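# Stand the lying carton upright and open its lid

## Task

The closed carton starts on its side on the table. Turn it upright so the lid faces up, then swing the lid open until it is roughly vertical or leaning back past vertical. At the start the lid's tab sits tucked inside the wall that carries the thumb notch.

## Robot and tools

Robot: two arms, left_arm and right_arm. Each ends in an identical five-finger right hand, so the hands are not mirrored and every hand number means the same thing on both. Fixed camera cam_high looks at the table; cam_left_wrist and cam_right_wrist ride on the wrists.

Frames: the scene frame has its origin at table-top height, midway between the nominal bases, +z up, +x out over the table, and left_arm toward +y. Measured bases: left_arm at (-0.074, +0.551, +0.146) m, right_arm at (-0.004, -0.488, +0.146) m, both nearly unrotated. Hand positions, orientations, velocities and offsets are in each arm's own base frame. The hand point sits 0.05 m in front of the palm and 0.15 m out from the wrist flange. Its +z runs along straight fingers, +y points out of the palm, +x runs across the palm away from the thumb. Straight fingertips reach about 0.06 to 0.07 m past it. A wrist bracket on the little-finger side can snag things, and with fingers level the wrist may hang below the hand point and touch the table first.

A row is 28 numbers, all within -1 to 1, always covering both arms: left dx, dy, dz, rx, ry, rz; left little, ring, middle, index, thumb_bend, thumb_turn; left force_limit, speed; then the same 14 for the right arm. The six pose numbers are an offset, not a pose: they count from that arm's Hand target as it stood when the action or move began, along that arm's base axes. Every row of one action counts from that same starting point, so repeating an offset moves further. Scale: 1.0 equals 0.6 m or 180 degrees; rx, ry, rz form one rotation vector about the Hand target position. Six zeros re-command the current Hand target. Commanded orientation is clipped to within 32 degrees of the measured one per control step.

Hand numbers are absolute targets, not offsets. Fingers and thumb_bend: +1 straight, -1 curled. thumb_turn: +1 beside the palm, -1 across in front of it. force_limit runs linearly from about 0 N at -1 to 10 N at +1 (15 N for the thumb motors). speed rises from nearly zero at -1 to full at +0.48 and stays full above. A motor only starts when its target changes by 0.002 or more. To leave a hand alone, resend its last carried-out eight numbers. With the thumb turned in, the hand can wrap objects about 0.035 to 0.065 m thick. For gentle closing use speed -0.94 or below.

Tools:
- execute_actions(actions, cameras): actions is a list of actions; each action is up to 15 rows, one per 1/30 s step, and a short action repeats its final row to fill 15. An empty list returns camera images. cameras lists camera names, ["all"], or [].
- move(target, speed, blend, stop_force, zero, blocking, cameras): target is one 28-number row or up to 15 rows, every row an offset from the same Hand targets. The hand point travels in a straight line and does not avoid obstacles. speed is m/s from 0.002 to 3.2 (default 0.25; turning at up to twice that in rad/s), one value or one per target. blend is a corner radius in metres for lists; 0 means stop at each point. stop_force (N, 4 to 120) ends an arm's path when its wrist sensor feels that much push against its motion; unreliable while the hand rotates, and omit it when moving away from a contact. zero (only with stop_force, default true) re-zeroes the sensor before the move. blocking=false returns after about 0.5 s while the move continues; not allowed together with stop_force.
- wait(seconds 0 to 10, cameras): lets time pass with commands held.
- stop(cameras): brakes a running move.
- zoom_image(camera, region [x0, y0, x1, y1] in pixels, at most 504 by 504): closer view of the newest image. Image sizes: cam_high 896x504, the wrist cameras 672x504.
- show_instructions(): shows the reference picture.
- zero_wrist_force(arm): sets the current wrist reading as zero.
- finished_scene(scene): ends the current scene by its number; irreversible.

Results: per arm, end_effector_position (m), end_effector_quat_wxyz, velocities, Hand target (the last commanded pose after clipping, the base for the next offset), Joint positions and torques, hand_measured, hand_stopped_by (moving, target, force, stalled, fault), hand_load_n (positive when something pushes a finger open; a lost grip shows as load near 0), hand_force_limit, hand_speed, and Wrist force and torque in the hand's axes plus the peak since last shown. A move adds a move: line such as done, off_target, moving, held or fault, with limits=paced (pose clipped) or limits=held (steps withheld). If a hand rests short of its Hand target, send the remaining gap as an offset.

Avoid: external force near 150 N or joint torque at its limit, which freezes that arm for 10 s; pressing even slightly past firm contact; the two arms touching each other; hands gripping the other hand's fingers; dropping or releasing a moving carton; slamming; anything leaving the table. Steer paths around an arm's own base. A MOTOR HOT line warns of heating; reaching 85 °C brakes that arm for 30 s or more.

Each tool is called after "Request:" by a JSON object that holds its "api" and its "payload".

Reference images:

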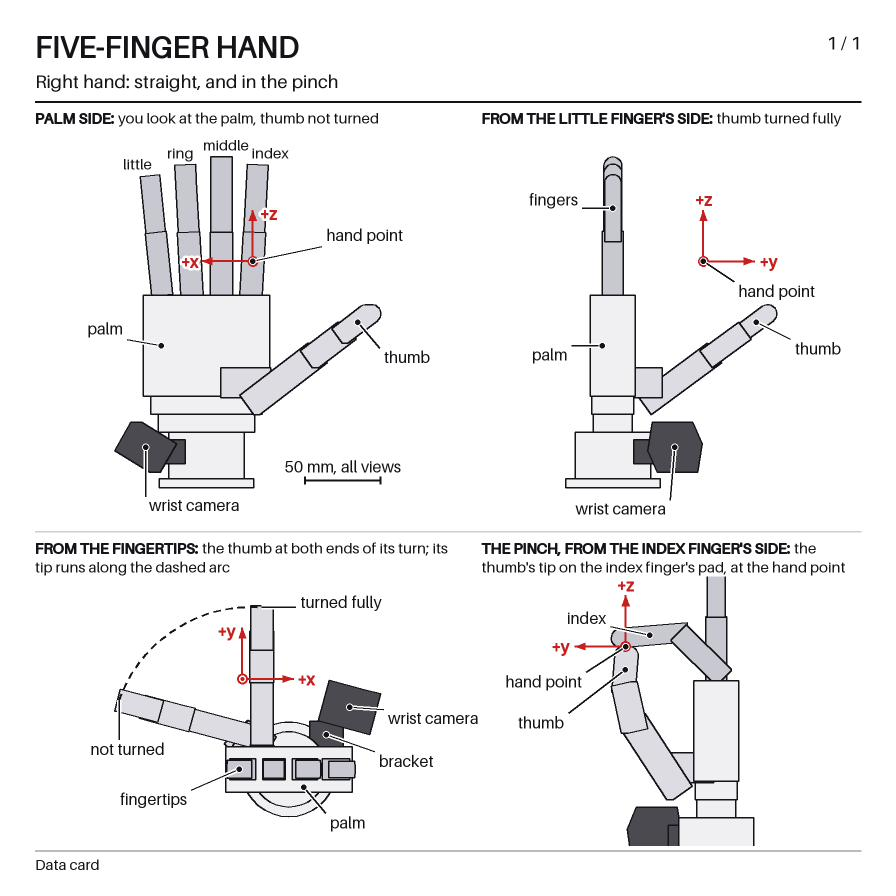

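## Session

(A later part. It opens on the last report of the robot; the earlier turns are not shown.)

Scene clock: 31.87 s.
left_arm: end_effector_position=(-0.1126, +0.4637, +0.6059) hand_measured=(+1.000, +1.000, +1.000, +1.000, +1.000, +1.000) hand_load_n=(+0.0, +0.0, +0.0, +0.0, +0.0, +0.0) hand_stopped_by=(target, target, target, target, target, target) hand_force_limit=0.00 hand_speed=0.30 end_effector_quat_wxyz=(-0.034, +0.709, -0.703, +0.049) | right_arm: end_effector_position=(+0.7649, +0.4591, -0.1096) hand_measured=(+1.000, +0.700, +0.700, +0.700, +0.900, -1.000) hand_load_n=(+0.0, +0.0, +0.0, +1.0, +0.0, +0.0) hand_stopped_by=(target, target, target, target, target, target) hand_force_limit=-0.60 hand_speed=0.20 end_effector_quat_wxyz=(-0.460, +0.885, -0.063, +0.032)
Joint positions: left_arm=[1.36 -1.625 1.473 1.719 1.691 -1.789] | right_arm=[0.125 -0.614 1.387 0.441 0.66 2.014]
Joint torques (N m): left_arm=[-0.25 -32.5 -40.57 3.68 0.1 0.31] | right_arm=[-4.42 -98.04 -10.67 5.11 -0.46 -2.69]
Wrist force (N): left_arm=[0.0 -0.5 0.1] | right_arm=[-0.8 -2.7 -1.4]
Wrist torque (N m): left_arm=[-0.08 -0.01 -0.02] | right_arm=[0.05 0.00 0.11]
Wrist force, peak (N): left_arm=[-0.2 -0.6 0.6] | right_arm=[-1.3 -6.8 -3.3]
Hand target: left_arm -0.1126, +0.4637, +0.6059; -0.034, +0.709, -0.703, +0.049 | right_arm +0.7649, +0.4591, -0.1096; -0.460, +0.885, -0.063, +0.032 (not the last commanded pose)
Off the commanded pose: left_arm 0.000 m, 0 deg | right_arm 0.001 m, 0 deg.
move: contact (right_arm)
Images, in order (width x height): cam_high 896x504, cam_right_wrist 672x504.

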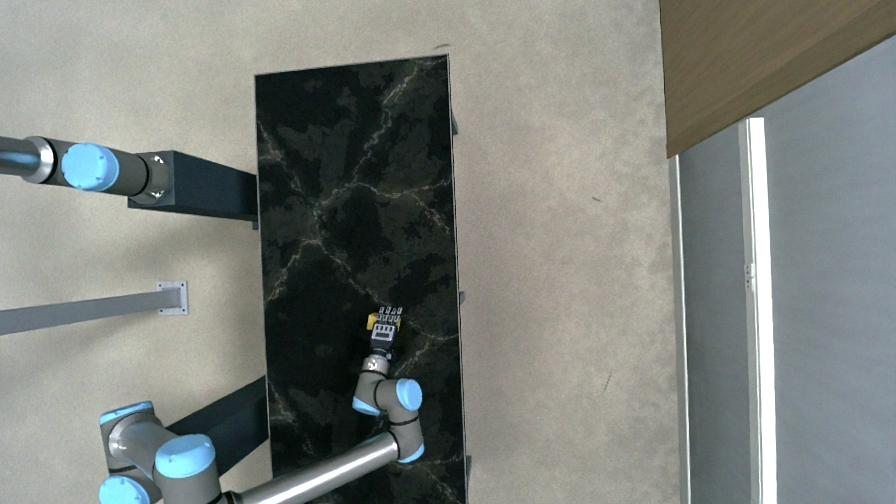

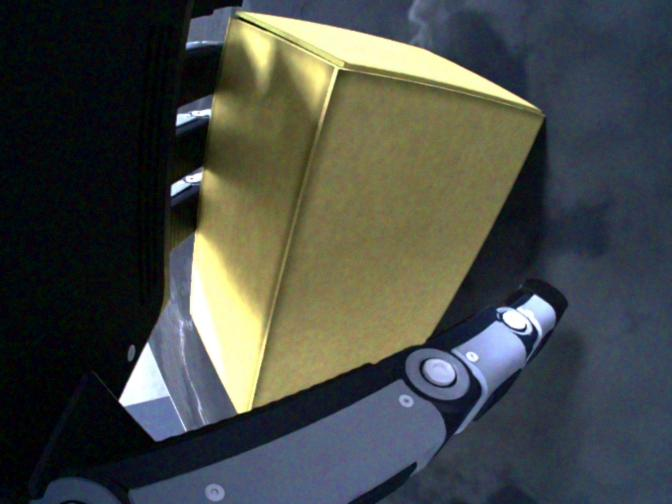

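Request:
{"api": "move", "payload": {"target": [0,0,0,0,0,0,1,1,1,1,1,1,0,0.3,-0.025,0.016,0.012,0,0,0,1,0.7,0.7,0.7,0.9,-1,-0.6,0.2], "speed": 0.08}}

Request:
{"api": "move", "payload": {"target": [0,0,0,0,0,0,1,1,1,1,1,1,0,0.3,0,0,0,0,0,0,1,0.1,0.1,0.1,0.9,-1,-0.7,-0.9]}}

Request:
{"api": "move", "payload": {"target": [0,0,0,0,0,0,1,1,1,1,1,1,0,0.3,0,0,0,0,0,0,1,0.1,0.1,0.1,-0.3,-1,-0.6,-0.9], "cameras": ["cam_high","cam_right_wrist"]}}

Scene clock: 33.13 s.
left_arm: end_effector_position=(-0.1126, +0.4637, +0.6059) hand_measured=(+1.000, +1.000, +1.000, +1.000, +1.000, +1.000) hand_load_n=(+0.0, +0.5, +0.0, +0.0, +0.0, +0.0) hand_stopped_by=(target, target, target, target, target, target) hand_force_limit=0.00 hand_speed=0.30 end_effector_quat_wxyz=(-0.034, +0.709, -0.703, +0.049) | right_arm: end_effector_position=(+0.7500, +0.4686, -0.1025) hand_measured=(+1.000, +0.700, +0.700, +0.700, +0.900, -1.000) hand_load_n=(+0.0, +0.0, +0.0, +0.0, +0.0, +0.0) hand_stopped_by=(target, target, target, target, target, target) hand_force_limit=-0.60 hand_speed=0.20 end_effector_quat_wxyz=(-0.460, +0.885, -0.063, +0.032)
Joint positions: left_arm=[1.36 -1.625 1.473 1.719 1.691 -1.789] | right_arm=[0.139 -0.638 1.418 0.416 0.665 2.036]
Joint torques (N m): left_arm=[-0.05 -31.48 -40.8 3.88 0.36 0.6] | right_arm=[22.45 -100.61 -11.71 0.42 1.07 2.27]
Wrist force (N): left_arm=[-0.1 -0.2 0.2] | right_arm=[-0.4 1.2 0.2]
Wrist torque (N m): left_arm=[-0.04 0.01 -0.02] | right_arm=[-0.11 0.03 0.10]
Wrist force, peak (N): left_arm=[0.0 -0.6 0.6] | right_arm=[-0.7 -3.2 -1.4]
Hand target: left_arm -0.1126, +0.4637, +0.6059; -0.034, +0.709, -0.703, +0.049 | right_arm +0.7499, +0.4687, -0.1024; -0.460, +0.885, -0.063, +0.032
Off the commanded pose: left_arm 0.000 m, 0 deg | right_arm 0.000 m, 0 deg.
move: done

Scene clock: 35.53 s.
left_arm: end_effector_position=(-0.1126, +0.4637, +0.6059) hand_measured=(+1.000, +1.000, +1.000, +1.000, +1.000, +1.000) hand_load_n=(+0.0, +0.0, +0.0, +0.0, +0.0, +0.0) hand_stopped_by=(target, target, target, target, target, target) hand_force_limit=0.00 hand_speed=0.30 end_effector_quat_wxyz=(-0.034, +0.709, -0.703, +0.049) | right_arm: end_effector_position=(+0.7499, +0.4687, -0.1024) hand_measured=(+1.000, +0.100, +0.100, +0.100, +0.900, -1.000) hand_load_n=(+0.0, +0.0, +0.0, +0.0, +0.0, +0.0) hand_stopped_by=(target, target, target, target, target, target) hand_force_limit=-0.70 hand_speed=-0.90 end_effector_quat_wxyz=(-0.460, +0.885, -0.063, +0.032)
Joint positions: left_arm=[1.36 -1.625 1.473 1.719 1.691 -1.789] | right_arm=[0.14 -0.639 1.419 0.416 0.665 2.036]
Joint torques (N m): left_arm=[0.33 -31.5 -40.57 3.83 0.05 0.43] | right_arm=[17.6 -99.9 -13.03 0.45 0.6 1.72]
Wrist force (N): left_arm=[-0.1 -0.3 0.1] | right_arm=[-0.4 1.2 0.1]
Wrist torque (N m): left_arm=[-0.06 0.01 -0.02] | right_arm=[-0.08 0.03 0.10]
Wrist force, peak (N): left_arm=[-0.4 -0.7 0.2] | right_arm=[-0.6 1.6 0.5]
Hand target: left_arm -0.1126, +0.4637, +0.6059; -0.034, +0.709, -0.703, +0.049 | right_arm +0.7499, +0.4687, -0.1024; -0.460, +0.885, -0.063, +0.032
Off the commanded pose: left_arm 0.000 m, 0 deg | right_arm 0.000 m, 0 deg.
move: done

Scene clock: 36.93 s.
left_arm: end_effector_position=(-0.1126, +0.4637, +0.6059) hand_measured=(+1.000, +1.000, +1.000, +1.000, +1.000, +1.000) hand_load_n=(+0.0, +0.0, +0.0, +0.0, +0.5, +0.0) hand_stopped_by=(target, target, target, target, target, target) hand_force_limit=0.00 hand_speed=0.30 end_effector_quat_wxyz=(-0.034, +0.709, -0.703, +0.049) | right_arm: end_effector_position=(+0.7499, +0.4687, -0.1024) hand_measured=(+1.000, +0.100, +0.100, +0.100, +0.734, -1.000) hand_load_n=(+0.0, +0.0, +3.0, +0.0, +3.5, +0.5) hand_stopped_by=(target, target, target, target, force, target) hand_force_limit=-0.60 hand_speed=-0.90 end_effector_quat_wxyz=(-0.460, +0.885, -0.063, +0.032)
Joint positions: left_arm=[1.36 -1.625 1.473 1.719 1.691 -1.789] | right_arm=[0.14 -0.639 1.419 0.416 0.665 2.036]
Joint torques (N m): left_arm=[-0.75 -32.23 -40.44 3.85 0.22 0.54] | right_arm=[15.78 -99.91 -12.8 0.51 0.61 1.98]
Wrist force (N): left_arm=[0.1 -0.2 0.4] | right_arm=[-0.5 0.8 -0.5]
Wrist torque (N m): left_arm=[-0.05 -0.02 0.00] | right_arm=[-0.04 0.04 0.10]
Wrist force, peak (N): left_arm=[-0.2 -0.6 0.5] | right_arm=[-0.5 1.7 0.3]
Hand target: left_arm -0.1126, +0.4637, +0.6059; -0.034, +0.709, -0.703, +0.049 | right_arm +0.7499, +0.4687, -0.1024; -0.460, +0.885, -0.063, +0.032
Off the commanded pose: left_arm 0.000 m, 0 deg | right_arm 0.000 m, 0 deg.
move: done
Images, in order (width x height): cam_high 896x504, cam_right_wrist 672x504.

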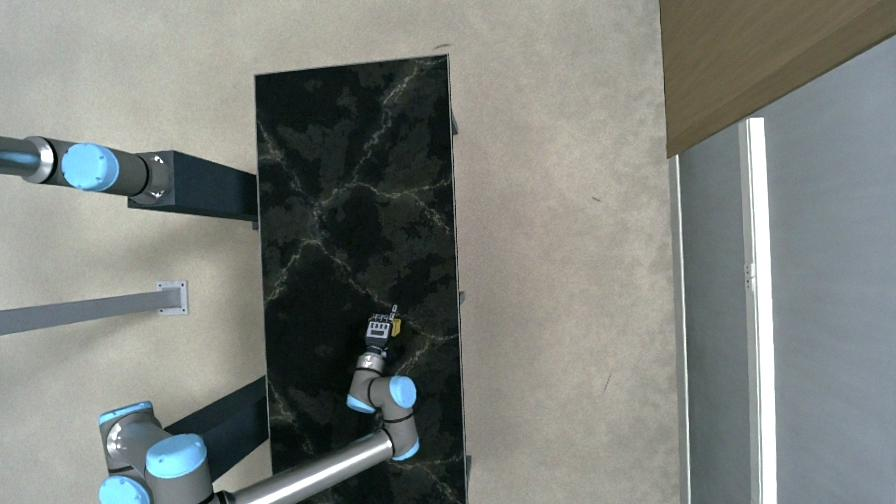

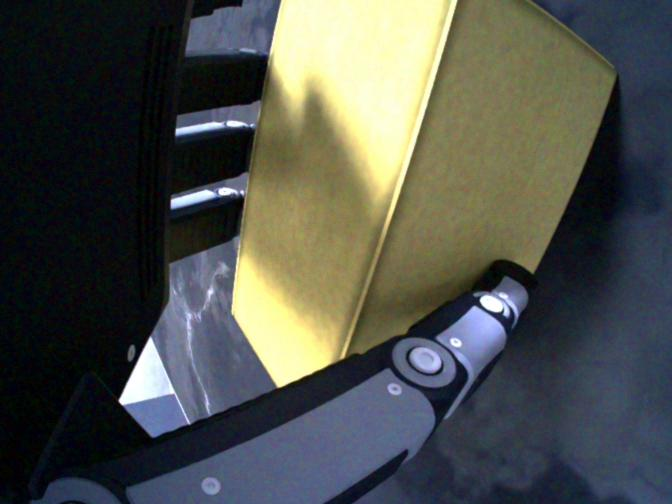

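Request:
{"api": "move", "payload": {"target": [0,0,0,0,0,0,1,1,1,1,1,1,0,0.3,0,0,0,0,0,0,1,-0.1,-0.1,-0.1,-0.3,-1,-0.3,-0.9]}}

Request:
{"api": "move", "payload": {"target": [0,0,0,0,0,0,1,1,1,1,1,1,0,0.3,0,0,0.17,0,0,0,1,-0.1,-0.1,-0.1,-0.3,-1,-0.3,-0.9], "speed": 0.12, "cameras": ["cam_high","cam_right_wrist"]}}

Scene clock: 37.87 s.
left_arm: end_effector_position=(-0.1126, +0.4637, +0.6059) hand_measured=(+1.000, +1.000, +1.000, +1.000, +1.000, +1.000) hand_load_n=(+0.0, +0.0, +0.0, +0.0, +0.0, +0.5) hand_stopped_by=(target, target, target, target, target, target) hand_force_limit=0.00 hand_speed=0.30 end_effector_quat_wxyz=(-0.034, +0.709, -0.703, +0.049) | right_arm: end_effector_position=(+0.7499, +0.4687, -0.1024) hand_measured=(+1.000, +0.064, +0.092, +0.074, +0.736, -1.000) hand_load_n=(+0.0, +5.0, +0.5, +3.5, +9.0, +2.0) hand_stopped_by=(target, force, force, force, force, target) hand_force_limit=-0.30 hand_speed=-0.90 end_effector_quat_wxyz=(-0.460, +0.885, -0.063, +0.032)
Joint positions: left_arm=[1.36 -1.625 1.473 1.719 1.691 -1.789] | right_arm=[0.14 -0.639 1.419 0.416 0.665 2.036]
Joint torques (N m): left_arm=[-0.71 -31.76 -40.66 3.75 0.17 0.54] | right_arm=[16.31 -97.56 -13.94 0.63 0.29 2.53]
Wrist force (N): left_arm=[-0.1 -0.1 0.4] | right_arm=[-0.5 1.4 0.4]
Wrist torque (N m): left_arm=[-0.04 0.00 -0.01] | right_arm=[-0.10 0.03 0.10]
Wrist force, peak (N): left_arm=[-0.2 -0.6 0.6] | right_arm=[-0.6 1.8 0.3]
Hand target: left_arm -0.1126, +0.4637, +0.6059; -0.034, +0.709, -0.703, +0.049 | right_arm +0.7499, +0.4687, -0.1024; -0.460, +0.885, -0.063, +0.032
Off the commanded pose: left_arm 0.000 m, 0 deg | right_arm 0.000 m, 0 deg.
move: done

Scene clock: 39.23 s.
left_arm: end_effector_position=(-0.1126, +0.4637, +0.6059) hand_measured=(+1.000, +1.000, +1.000, +1.000, +1.000, +1.000) hand_load_n=(+0.0, +0.0, +0.0, +0.0, +0.0, +0.0) hand_stopped_by=(target, target, target, target, target, target) hand_force_limit=0.00 hand_speed=0.30 end_effector_quat_wxyz=(-0.034, +0.709, -0.703, +0.049) | right_arm: end_effector_position=(+0.7498, +0.4688, -0.0006) hand_measured=(+1.000, +0.064, +0.092, +0.074, +0.736, -1.000) hand_load_n=(+0.0, +5.0, +0.0, +4.0, +8.5, +2.0) hand_stopped_by=(target, force, force, force, force, target) hand_force_limit=-0.30 hand_speed=-0.90 end_effector_quat_wxyz=(-0.460, +0.885, -0.063, +0.032)
Joint positions: left_arm=[1.36 -1.625 1.473 1.719 1.691 -1.789] | right_arm=[0.14 -0.75 1.414 0.532 0.665 2.036]
Joint torques (N m): left_arm=[-0.49 -32.52 -40.99 3.95 0.22 0.56] | right_arm=[-11.24 -96.48 -39.07 5.62 -1.09 -2.21]
Wrist force (N): left_arm=[0.1 -0.4 0.2] | right_arm=[-0.7 1.5 0.1]
Wrist torque (N m): left_arm=[-0.08 -0.03 -0.01] | right_arm=[-0.08 0.05 0.14]
Wrist force, peak (N): left_arm=[0.2 -0.4 0.7] | right_arm=[-0.4 2.4 0.7]
Hand target: left_arm -0.1126, +0.4637, +0.6059; -0.034, +0.709, -0.703, +0.049 | right_arm +0.7499, +0.4687, -0.0004; -0.460, +0.885, -0.063, +0.032
Off the commanded pose: left_arm 0.000 m, 0 deg | right_arm 0.000 m, 0 deg.
move: done
Images, in order (width x height): cam_high 896x504, cam_right_wrist 672x504.

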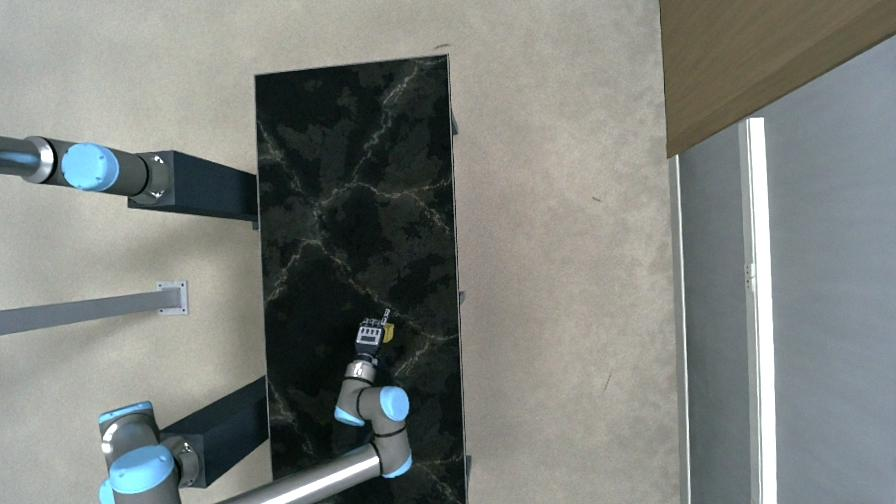

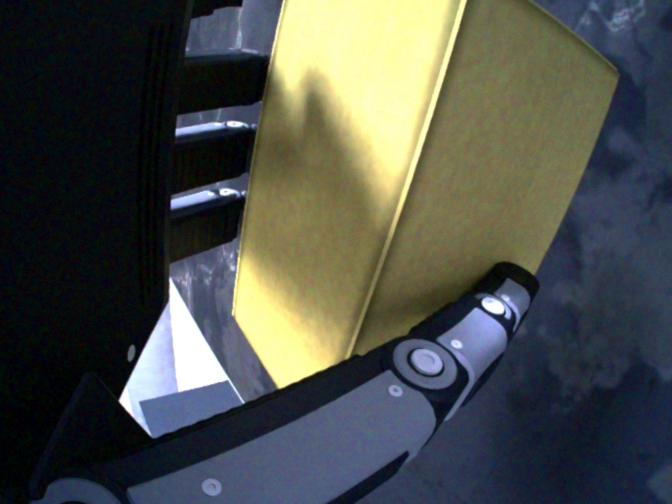

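Request:
{"api": "move", "payload": {"target": [0,0,0,0,0,0,1,1,1,1,1,1,0,0.3,-0.3,0,0.25,-0.07,-0.495,0,1,-0.1,-0.1,-0.1,-0.3,-1,-0.3,-0.9], "speed": 0.35, "cameras": ["cam_high","cam_right_wrist"]}}

Request:
{"api": "zoom_image", "payload": {"camera": "cam_high", "region": [270, 260, 430, 400]}}

Scene clock: 42.77 s.
left_arm: end_effector_position=(-0.1126, +0.4637, +0.6059) hand_measured=(+1.000, +1.000, +1.000, +1.000, +1.000, +1.000) hand_load_n=(+0.0, +0.0, +0.0, +0.0, +0.0, +0.0) hand_stopped_by=(target, target, target, target, target, target) hand_force_limit=0.00 hand_speed=0.30 end_effector_quat_wxyz=(-0.034, +0.709, -0.703, +0.049) | right_arm: end_effector_position=(+0.5699, +0.4687, +0.1496) hand_measured=(+1.000, +0.064, +0.092, +0.074, +0.736, -1.000) hand_load_n=(+0.0, +5.0, +0.5, +3.5, +8.5, +2.5) hand_stopped_by=(target, force, force, force, force, target) hand_force_limit=-0.30 hand_speed=-0.90 end_effector_quat_wxyz=(-0.282, +0.649, +0.281, +0.648)
Joint positions: left_arm=[1.36 -1.625 1.473 1.719 1.691 -1.789] | right_arm=[0.358 -1.369 2.368 -0.997 1.11 1.572]
Joint torques (N m): left_arm=[0.32 -31.33 -40.97 3.87 0.28 0.61] | right_arm=[16.99 -26.06 -10.5 -4.93 2.21 -1.93]
Wrist force (N): left_arm=[0.1 -0.5 0.6] | right_arm=[-2.2 -0.8 -1.4]
Wrist torque (N m): left_arm=[-0.12 -0.04 -0.01] | right_arm=[-0.04 0.21 -0.01]
Wrist force, peak (N): left_arm=[0.0 -0.8 0.5] | right_arm=[-2.4 -1.1 -1.6]
Hand target: left_arm -0.1126, +0.4637, +0.6059; -0.034, +0.709, -0.703, +0.049 | right_arm +0.5699, +0.4687, +0.1496; -0.282, +0.649, +0.281, +0.648
Off the commanded pose: left_arm 0.000 m, 0 deg | right_arm 0.000 m, 0 deg.
move: done
Images, in order (width x height): cam_high 896x504, cam_right_wrist 672x504.

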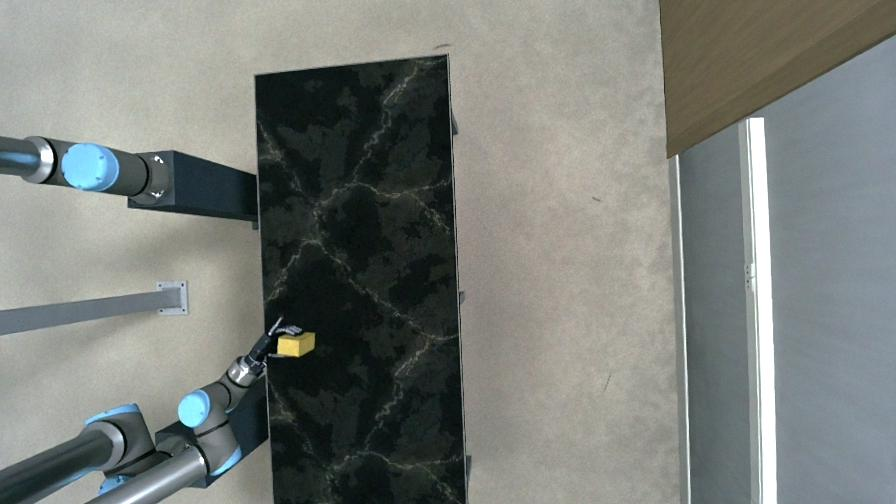

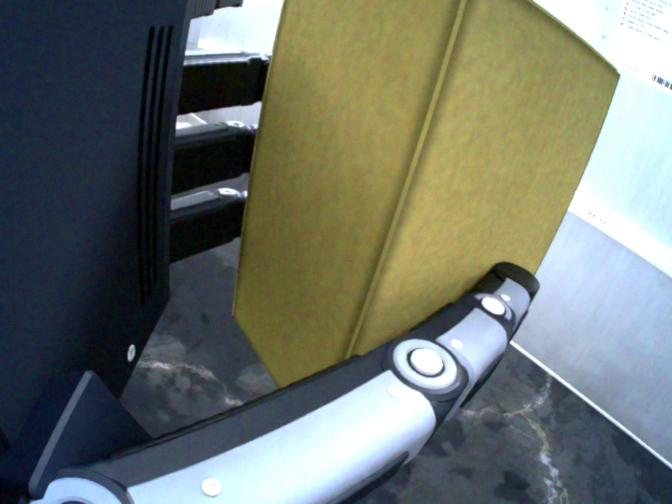

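Scaled by 3.150 from the camera's 896x504 image, which has a finer 1280x720 frame.

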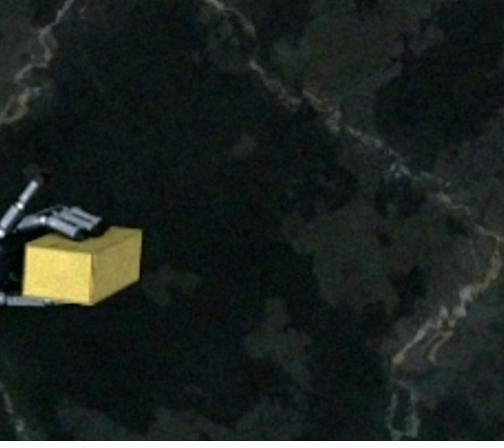

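Request:
{"api": "move", "payload": {"target": [0,0,0,0,0,0,1,1,1,1,1,1,0,0.3,0.05,0,-0.36,0,0,0,1,-0.1,-0.1,-0.1,-0.3,-1,-0.3,-0.9], "speed": 0.25}}

Request:
{"api": "move", "payload": {"target": [0,0,0,0,0,0,1,1,1,1,1,1,0,0.3,0,0,-0.12,0,0,0,1,-0.1,-0.1,-0.1,-0.3,-1,-0.3,-0.9], "speed": 0.03, "stop_force": 5, "cameras": ["cam_high","cam_right_wrist"]}}

Request:
{"api": "zoom_image", "payload": {"camera": "cam_high", "region": [270, 260, 400, 380]}}

Scene clock: 44.87 s.
left_arm: end_effector_position=(-0.1126, +0.4637, +0.6059) hand_measured=(+1.000, +1.000, +1.000, +1.000, +1.000, +1.000) hand_load_n=(+0.0, +0.0, +0.0, +0.0, +0.0, +0.0) hand_stopped_by=(target, target, target, target, target, target) hand_force_limit=0.00 hand_speed=0.30 end_effector_quat_wxyz=(-0.034, +0.709, -0.703, +0.049) | right_arm: end_effector_position=(+0.5999, +0.4686, -0.0663) hand_measured=(+1.000, +0.064, +0.092, +0.074, +0.736, -1.000) hand_load_n=(+0.0, +5.0, +0.5, +4.0, +9.0, +2.5) hand_stopped_by=(target, force, force, force, force, target) hand_force_limit=-0.30 hand_speed=-0.90 end_effector_quat_wxyz=(-0.282, +0.649, +0.281, +0.648) end_effector_velocity=(+0.000, +0.000, -0.003) end_effector_angular_velocity=(+0.000, +0.001, +0.000)
Joint positions: left_arm=[1.36 -1.625 1.473 1.719 1.691 -1.789] | right_arm=[0.335 -0.879 2.335 -1.455 1.087 1.572]
Joint velocities: left_arm=[within noise] | right_arm=[0 0.005 -0.001 -0.003 0.001 0]
Joint torques (N m): left_arm=[0.71 -30.89 -41.05 3.89 0.47 0.68] | right_arm=[2.93 -46.31 -19.5 -4.79 -1.47 2.49]
Wrist force (N): left_arm=[-0.2 -0.5 0.1] | right_arm=[-1.9 -1.2 -1.6]
Wrist torque (N m): left_arm=[-0.08 0.02 -0.03] | right_arm=[-0.06 0.12 -0.15]
Wrist force, peak (N): left_arm=[-0.1 -0.6 0.6] | right_arm=[-3.4 -1.3 -1.8]
Hand target: left_arm -0.1126, +0.4637, +0.6059; -0.034, +0.709, -0.703, +0.049 | right_arm +0.5999, +0.4687, -0.0664; -0.282, +0.649, +0.281, +0.648
Off the commanded pose: left_arm 0.000 m, 0 deg | right_arm 0.000 m, 0 deg.
move: done

Scene clock: 47.83 s.
left_arm: end_effector_position=(-0.1126, +0.4637, +0.6059) hand_measured=(+1.000, +1.000, +1.000, +1.000, +1.000, +1.000) hand_load_n=(+0.0, +0.0, +0.0, +0.0, +0.0, +0.0) hand_stopped_by=(target, target, target, target, target, target) hand_force_limit=0.00 hand_speed=0.30 end_effector_quat_wxyz=(-0.034, +0.709, -0.703, +0.049) | right_arm: end_effector_position=(+0.5998, +0.4687, -0.1187) hand_measured=(+1.000, +0.064, +0.092, +0.074, +0.736, -1.000) hand_load_n=(+0.0, +4.0, +0.5, +4.5, +8.5, +1.0) hand_stopped_by=(target, force, force, force, force, target) hand_force_limit=-0.30 hand_speed=-0.90 end_effector_quat_wxyz=(-0.282, +0.649, +0.281, +0.648)
Joint positions: left_arm=[1.36 -1.625 1.473 1.719 1.691 -1.789] | right_arm=[0.335 -0.762 2.31 -1.547 1.087 1.572]
Joint torques (N m): left_arm=[-0.46 -32.46 -41.27 3.91 0.4 0.48] | right_arm=[9.29 -73.46 10.13 -0.01 0.58 1.77]
Wrist force (N): left_arm=[-0.1 -0.4 0.2] | right_arm=[-2.2 -0.8 -1.5]
Wrist torque (N m): left_arm=[-0.07 0.01 -0.02] | right_arm=[0.02 0.16 -0.13]
Wrist force, peak (N): left_arm=[-0.2 -0.5 0.6] | right_arm=[7.5 -2.8 -0.2]
Hand target: left_arm -0.1126, +0.4637, +0.6059; -0.034, +0.709, -0.703, +0.049 | right_arm +0.5998, +0.4687, -0.1187; -0.282, +0.649, +0.281, +0.648 (not the last commanded pose)
Off the commanded pose: left_arm 0.000 m, 0 deg | right_arm 0.020 m, 0 deg.
move: contact (right_arm)
Images, in order (width x height): cam_high 896x504, cam_right_wrist 672x504.

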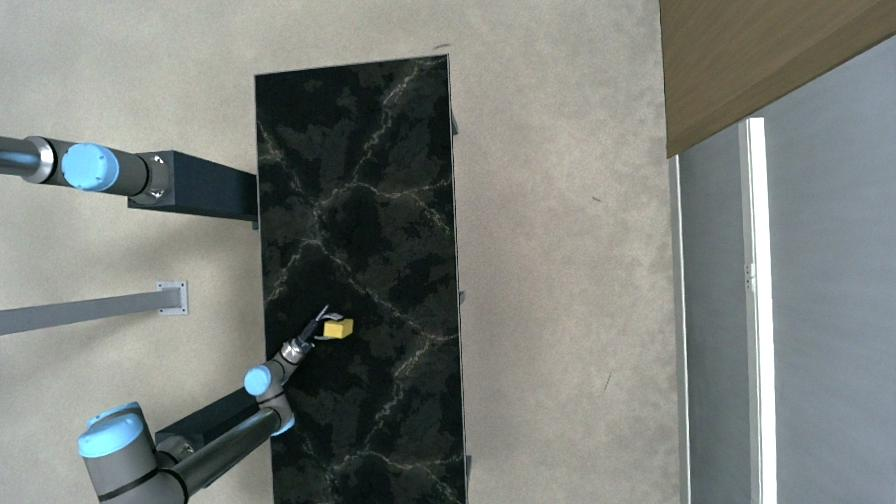

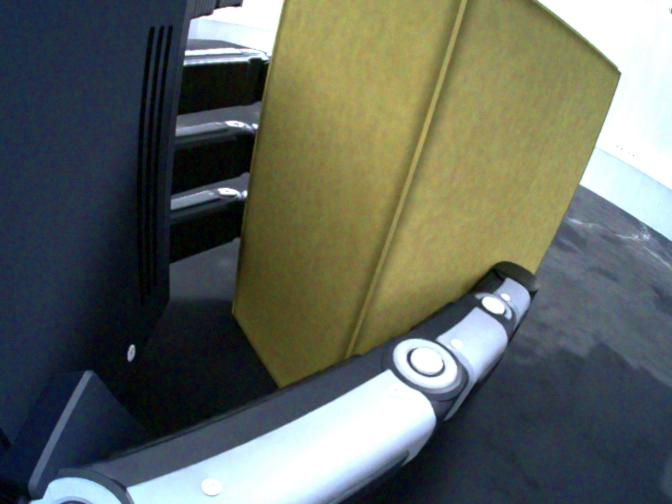

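Scaled by 3.877 from the camera's 896x504 image, which has a finer 1280x720 frame.

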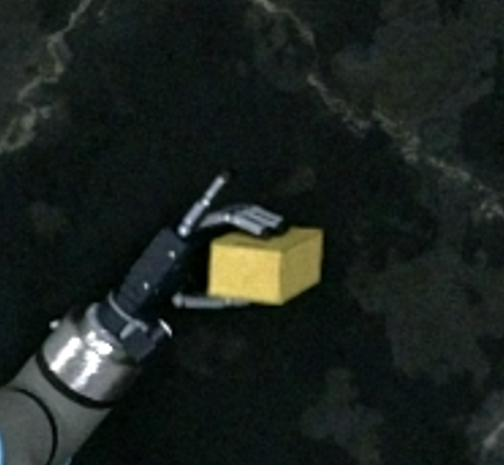

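Request:
{"api": "move", "payload": {"target": [0.92,-0.08,-0.17,0,0,0,-1,-1,-1,1,0.8,-1,0,0.3,0,0,0,0,0,0,1,-0.1,-0.1,-0.1,-0.3,-1,-0.3,-0.9], "speed": 0.6}}

Request:
{"api": "move", "payload": {"target": [0.25,-0.667,-0.33,-0.373,0.104,-0.132,-1,-1,-1,1,0.8,-1,0,0.3,0,0,0,0,0,0,1,-0.1,-0.1,-0.1,-0.3,-1,-0.3,-0.9], "speed": 0.5}}

Request:
{"api": "move", "payload": {"target": [0.188,-0.6,-0.398,0,0,0,-1,-1,-1,1,0.8,-1,0,0.3,0,0,0,0,0,0,1,-0.1,-0.1,-0.1,-0.3,-1,-0.3,-0.9], "speed": 0.3, "cameras": ["all"]}}

Request:
{"api": "zoom_image", "payload": {"camera": "cam_high", "region": [270, 240, 400, 370]}}

Scene clock: 52.57 s.
left_arm: end_effector_position=(+0.4392, +0.4157, +0.5039) hand_measured=(-1.000, -1.000, -1.000, +1.000, +0.800, -1.000) hand_load_n=(+0.5, +0.5, +0.0, +0.0, +0.0, +0.0) hand_stopped_by=(target, target, target, target, target, target) hand_force_limit=0.00 hand_speed=0.30 end_effector_quat_wxyz=(-0.035, +0.709, -0.703, +0.049) | right_arm: end_effector_position=(+0.5998, +0.4687, -0.1187) hand_measured=(+1.000, +0.064, +0.092, +0.074, +0.736, -1.000) hand_load_n=(+0.5, +4.0, +0.5, +4.5, +8.5, +1.0) hand_stopped_by=(target, force, force, force, force, target) hand_force_limit=-0.30 hand_speed=-0.90 end_effector_quat_wxyz=(-0.282, +0.649, +0.281, +0.648)
Joint positions: left_arm=[0.407 -1.354 1.337 1.487 1.637 -2.746] | right_arm=[0.335 -0.762 2.31 -1.547 1.087 1.572]
Joint torques (N m): left_arm=[-14.05 -37.06 -49.31 5.94 -3.78 -2.77] | right_arm=[9.77 -71.72 10.79 0.04 0.69 2.12]
Wrist force (N): left_arm=[-0.2 -0.4 0.1] | right_arm=[-2.2 -1.3 -1.7]
Wrist torque (N m): left_arm=[-0.07 0.00 0.05] | right_arm=[-0.05 0.17 -0.15]
Wrist force, peak (N): left_arm=[0.7 -3.1 1.0] | right_arm=[-2.4 -1.1 -1.7]
Hand target: left_arm +0.4394, +0.4157, +0.5039; -0.034, +0.709, -0.703, +0.049 | right_arm +0.5998, +0.4687, -0.1187; -0.282, +0.649, +0.281, +0.648
Off the commanded pose: left_arm 0.000 m, 0 deg | right_arm 0.000 m, 0 deg.
move: done

Scene clock: 54.30 s.
left_arm: end_effector_position=(+0.5273, +0.1816, +0.3887) hand_measured=(-1.000, -1.000, -1.000, +1.000, +0.800, -1.000) hand_load_n=(+0.0, +0.0, +0.0, +0.0, +0.0, +0.0) hand_stopped_by=(target, target, target, target, target, target) hand_force_limit=0.00 hand_speed=0.30 end_effector_quat_wxyz=(-0.280, -0.593, +0.723, -0.219) | right_arm: end_effector_position=(+0.5998, +0.4687, -0.1187) hand_measured=(+1.000, +0.064, +0.092, +0.074, +0.736, -1.000) hand_load_n=(+0.0, +4.0, +0.5, +4.5, +9.0, +1.0) hand_stopped_by=(target, force, force, force, force, target) hand_force_limit=-0.30 hand_speed=-0.90 end_effector_quat_wxyz=(-0.282, +0.649, +0.281, +0.648)
Joint positions: left_arm=[0.224 -1.159 1.475 1.621 2.214 -2.598] | right_arm=[0.335 -0.762 2.31 -1.547 1.087 1.572]
Joint torques (N m): left_arm=[14.65 -83.32 -46.67 2.08 -3.2 -2.49] | right_arm=[10.13 -75.09 9.47 -0.13 0.78 2.16]
Wrist force (N): left_arm=[0.4 -0.3 0.2] | right_arm=[-2.0 -1.1 -1.7]
Wrist torque (N m): left_arm=[-0.02 0.04 -0.02] | right_arm=[-0.02 0.13 -0.13]
Wrist force, peak (N): left_arm=[-4.0 -7.9 13.1] | right_arm=[-2.5 -1.0 -1.7]
Hand target: left_arm +0.5272, +0.1817, +0.3888; -0.280, -0.593, +0.723, -0.218 (not the last commanded pose) | right_arm +0.5998, +0.4687, -0.1187; -0.282, +0.649, +0.281, +0.648
Off the commanded pose: left_arm 0.196 m, 30 deg | right_arm 0.000 m, 0 deg.
move: held (left_arm; a check stopped the path); limits=held
pose unreachable (left arm): on one or more control steps of this call, first in action 0 (counted from 0), this arm could not follow its commanded pose, so it was not sent that pose on those steps. It may still have moved: this result reports where it is.
cause: moving toward the commanded pose would bring two parts of the arm too close to each other (joints 4 (wrist 1) to 6 (wrist 3) lie between them).

Scene clock: 56.50 s.
left_arm: end_effector_position=(+0.6400, -0.1782, +0.1501) hand_measured=(-1.000, -1.000, -1.000, +1.000, +0.800, -1.000) hand_load_n=(+0.0, +0.0, +0.0, +0.0, -0.5, +0.0) hand_stopped_by=(target, target, target, target, target, target) hand_force_limit=0.00 hand_speed=0.30 end_effector_quat_wxyz=(-0.280, -0.593, +0.723, -0.218) | right_arm: end_effector_position=(+0.5998, +0.4687, -0.1187) hand_measured=(+1.000, +0.064, +0.092, +0.074, +0.736, -1.000) hand_load_n=(+0.0, +4.0, +0.5, +4.5, +8.5, +1.0) hand_stopped_by=(target, force, force, force, force, target) hand_force_limit=-0.30 hand_speed=-0.90 end_effector_quat_wxyz=(-0.282, +0.649, +0.281, +0.648)
Joint positions: left_arm=[-0.294 -0.961 1.527 0.941 2.295 -3.263] | right_arm=[0.335 -0.762 2.31 -1.547 1.087 1.572]
Joint torques (N m): left_arm=[-12.58 -60.78 -42.88 1.52 -2.74 -2.59] | right_arm=[10.02 -73.59 9.57 0.08 0.62 2.25]
Wrist force (N): left_arm=[0.9 -0.5 0.4] | right_arm=[-2.3 -0.9 -1.4]
Wrist torque (N m): left_arm=[-0.07 -0.03 0.05] | right_arm=[0.00 0.17 -0.14]
Wrist force, peak (N): left_arm=[1.2 -1.3 2.2] | right_arm=[-2.4 -1.2 -1.9]
Hand target: left_arm +0.6400, -0.1783, +0.1500; -0.280, -0.593, +0.723, -0.218 | right_arm +0.5998, +0.4687, -0.1187; -0.282, +0.649, +0.281, +0.648
Off the commanded pose: left_arm 0.000 m, 0 deg | right_arm 0.000 m, 0 deg.
move: done

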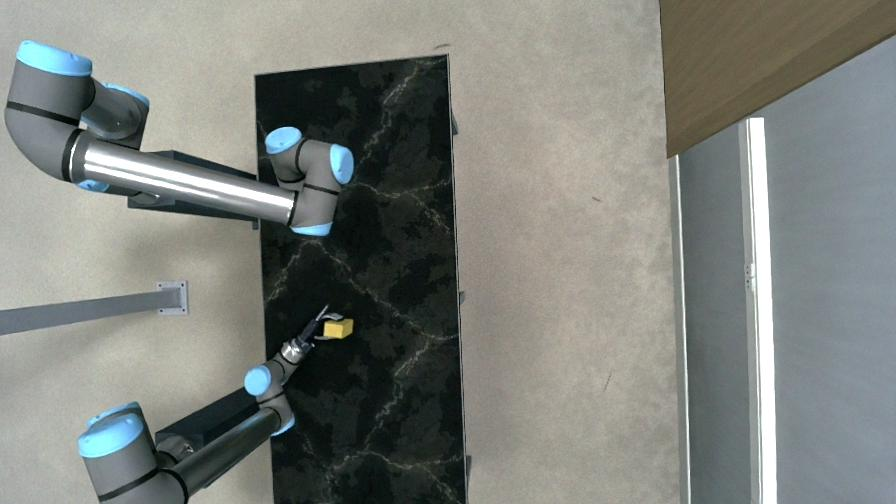

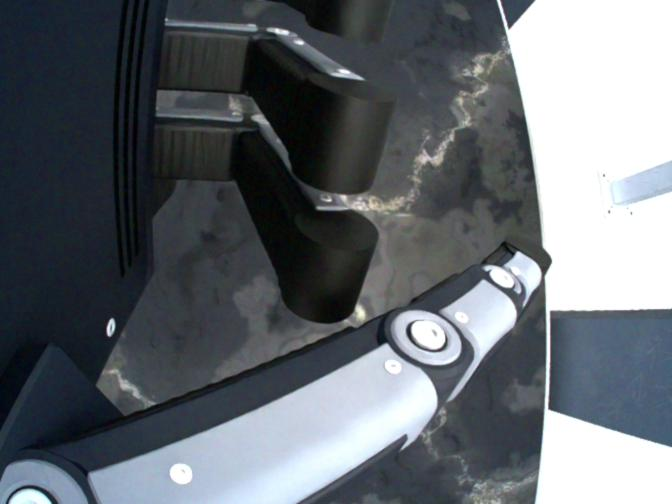

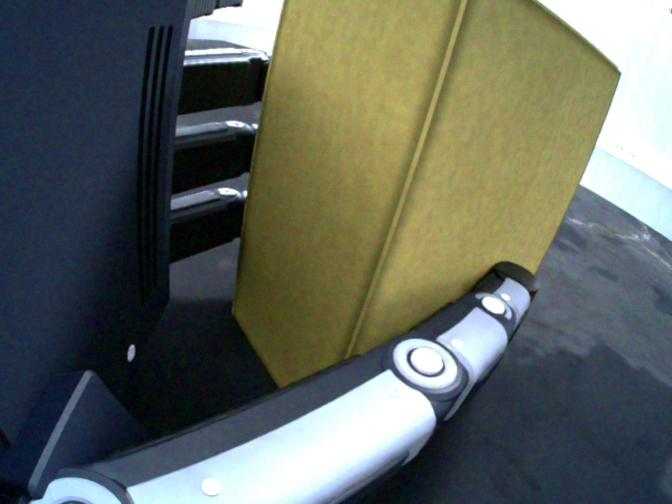

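Scaled by 3.877 from the camera's 896x504 image, which has a finer 1280x720 frame.

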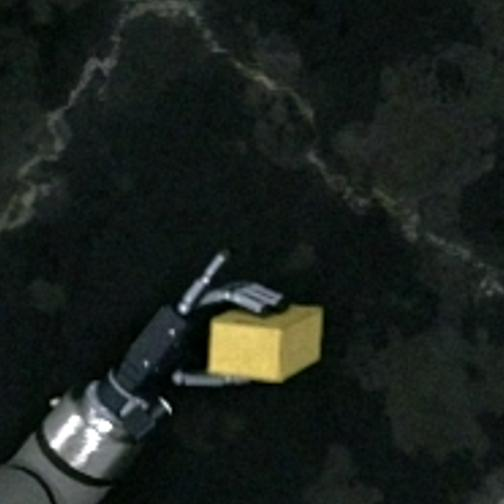

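Request:
{"api": "move", "payload": {"target": [0.087,-0.2,-0.13,-0.154,0.041,-0.056,-1,-1,-1,1,0.8,-1,0,0.3,0,0,0,0,0,0,1,-0.1,-0.1,-0.1,-0.3,-1,-0.3,-0.9], "speed": 0.3, "cameras": ["all"]}}

Request:
{"api": "zoom_image", "payload": {"camera": "cam_high", "region": [270, 240, 400, 370]}}

Scene clock: 58.77 s.
left_arm: end_effector_position=(+0.6922, -0.2983, +0.0720) hand_measured=(-1.000, -1.000, -1.000, +1.000, +0.800, -1.000) hand_load_n=(+0.0, +0.0, +0.0, +0.0, +0.0, +0.5) hand_stopped_by=(target, target, target, target, target, target) hand_force_limit=0.00 hand_speed=0.30 end_effector_quat_wxyz=(-0.477, -0.456, +0.679, -0.322) | right_arm: end_effector_position=(+0.5998, +0.4687, -0.1187) hand_measured=(+1.000, +0.064, +0.092, +0.074, +0.736, -1.000) hand_load_n=(+0.0, +4.0, +0.5, +4.5, +8.5, +1.5) hand_stopped_by=(target, force, force, force, force, target) hand_force_limit=-0.30 hand_speed=-0.90 end_effector_quat_wxyz=(-0.282, +0.649, +0.281, +0.648)
Joint positions: left_arm=[-0.324 -0.612 1.297 1.057 2.791 -2.959] | right_arm=[0.335 -0.762 2.31 -1.547 1.087 1.572]
Joint torques (N m): left_arm=[-13.99 -78.28 -38.98 5.95 5.53 2.36] | right_arm=[9.75 -74.04 10 0.04 0.55 1.79]
Wrist force (N): left_arm=[0.4 -0.7 0.7] | right_arm=[-2.3 -1.1 -1.4]
Wrist torque (N m): left_arm=[-0.04 0.08 -0.26] | right_arm=[-0.04 0.16 -0.14]
Wrist force, peak (N): left_arm=[0.1 -1.2 1.7] | right_arm=[-2.5 -1.1 -1.8]
Hand target: left_arm +0.6922, -0.2983, +0.0720; -0.477, -0.456, +0.679, -0.321 | right_arm +0.5998, +0.4687, -0.1187; -0.282, +0.649, +0.281, +0.648
Off the commanded pose: left_arm 0.000 m, 0 deg | right_arm 0.000 m, 0 deg.
move: done

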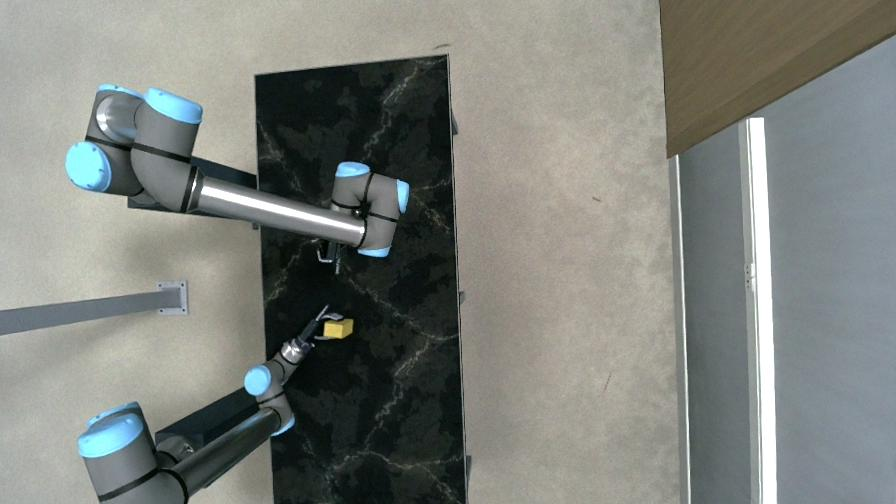

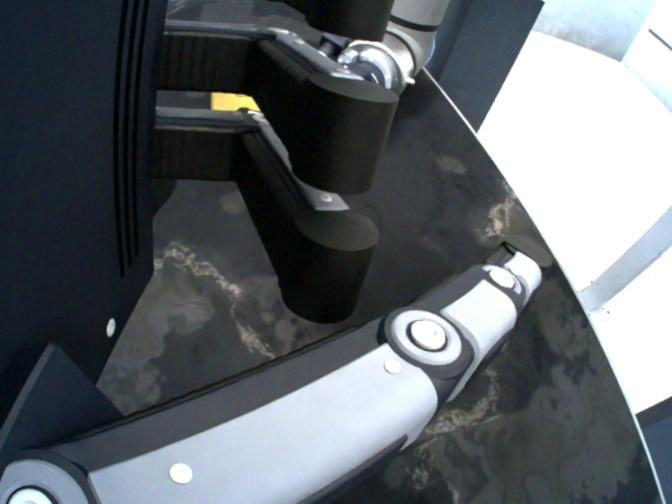

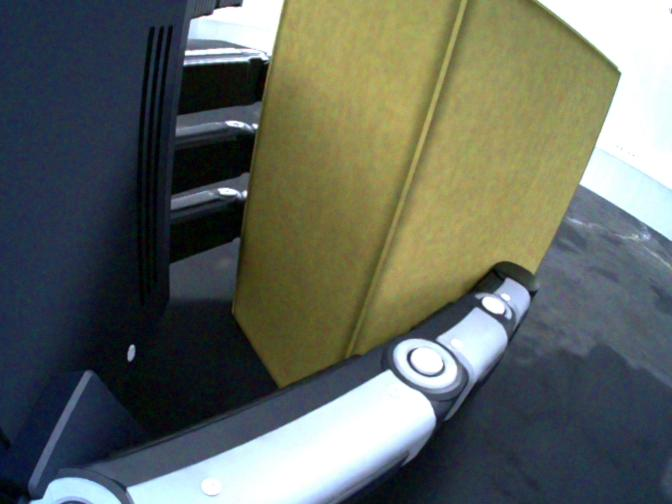

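Scaled by 3.877 from the camera's 896x504 image, which has a finer 1280x720 frame.

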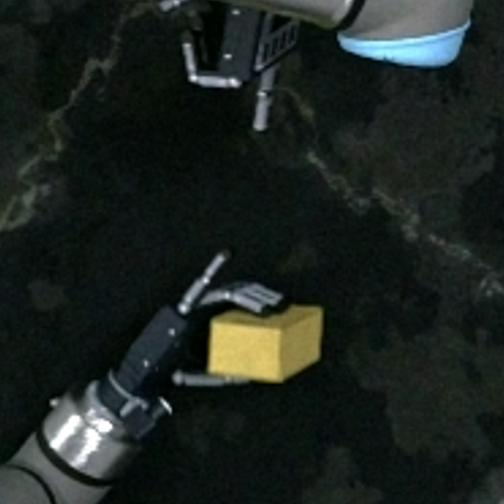

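Request:
{"api": "move", "payload": {"target": [0.2,-0.1,0.03,0,0,0,1,1,1,1,0.8,-1,0,0.3,0,0,0,0,0,0,1,1,-0.1,-0.1,-0.3,-1,-0.3,-0.5], "speed": 0.3, "cameras": ["cam_left_wrist","cam_high"]}}

Request:
{"api": "zoom_image", "payload": {"camera": "cam_left_wrist", "region": [160, 0, 460, 225]}}

Scene clock: 60.60 s.
left_arm: end_effector_position=(+0.7422, -0.3240, +0.0806) hand_measured=(+1.000, +1.000, +1.000, +1.000, +0.800, -1.000) hand_load_n=(+0.0, +0.0, +0.0, +0.0, +0.0, +0.0) hand_stopped_by=(target, target, target, target, target, target) hand_force_limit=0.00 hand_speed=0.30 end_effector_quat_wxyz=(-0.476, -0.458, +0.678, -0.323) | right_arm: end_effector_position=(+0.5998, +0.4687, -0.1187) hand_measured=(+1.000, +1.000, +0.092, +0.074, +0.736, -1.000) hand_load_n=(+0.0, +0.0, +2.0, +5.0, +7.0, -1.0) hand_stopped_by=(target, target, force, force, force, target) hand_force_limit=-0.30 hand_speed=-0.50 end_effector_quat_wxyz=(-0.282, +0.649, +0.281, +0.648)
Joint positions: left_arm=[-0.333 -0.551 1.139 1.114 2.793 -3.001] | right_arm=[0.335 -0.762 2.31 -1.547 1.087 1.572]
Joint torques (N m): left_arm=[14.19 -114.89 -22.72 1.67 -2.18 2.22] | right_arm=[8.41 -72.45 8.3 0.06 0.53 1.99]
Wrist force (N): left_arm=[1.0 -0.4 0.9] | right_arm=[-2.5 -1.0 -1.3]
Wrist torque (N m): left_arm=[0.00 0.00 -0.20] | right_arm=[-0.02 0.19 -0.15]
Wrist force, peak (N): left_arm=[10.7 -7.2 -3.5] | right_arm=[-2.4 -1.1 -1.8]
Hand target: left_arm +0.7421, -0.3240, +0.0806; -0.476, -0.458, +0.678, -0.323 (not the last commanded pose) | right_arm +0.5998, +0.4687, -0.1187; -0.282, +0.649, +0.281, +0.648
Off the commanded pose: left_arm 0.079 m, 0 deg | right_arm 0.000 m, 0 deg.
move: held (left_arm; a check stopped the path); limits=held
pose unreachable (left arm): on one or more control steps of this call, first in action 0 (counted from 0), this arm could not follow its commanded pose, so it was not sent that pose on those steps. It may still have moved: this result reports where it is.
cause: moving toward the commanded pose would bring two parts of the arm too close to each other (joints 4 (wrist 1) to 6 (wrist 3) lie between them).
Images, in order (width x height): cam_high 896x504, cam_left_wrist 672x504.

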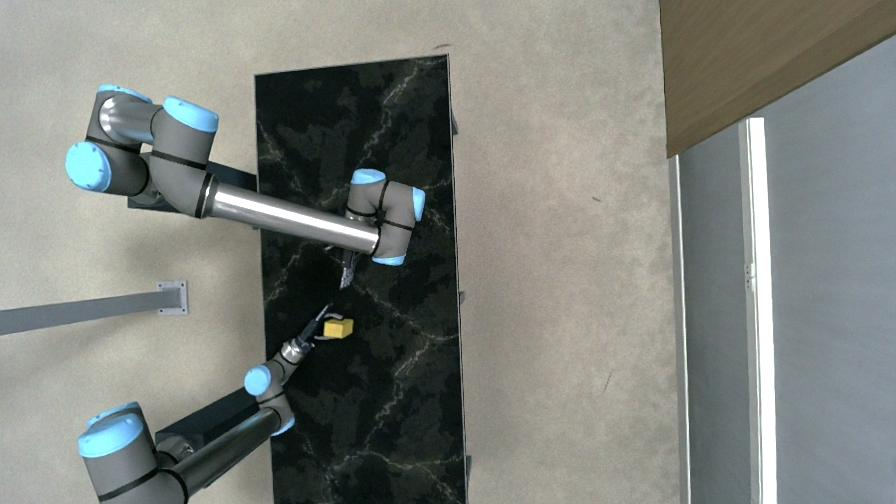

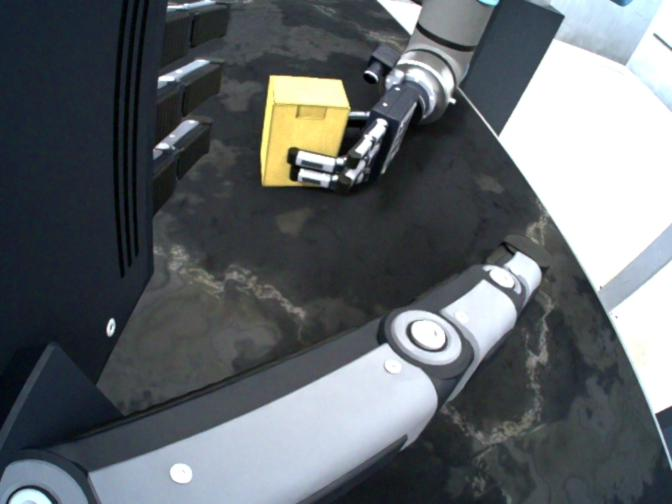

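Scaled by 1.680 from the camera's 672x504 image, which has a finer 960x720 frame.

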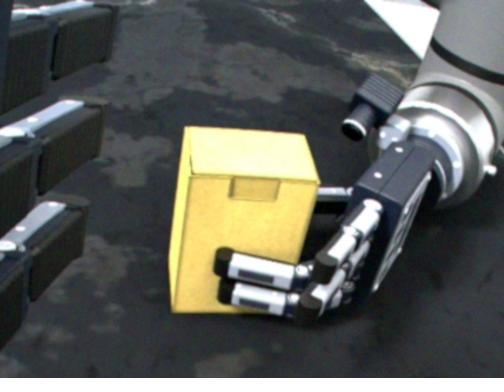

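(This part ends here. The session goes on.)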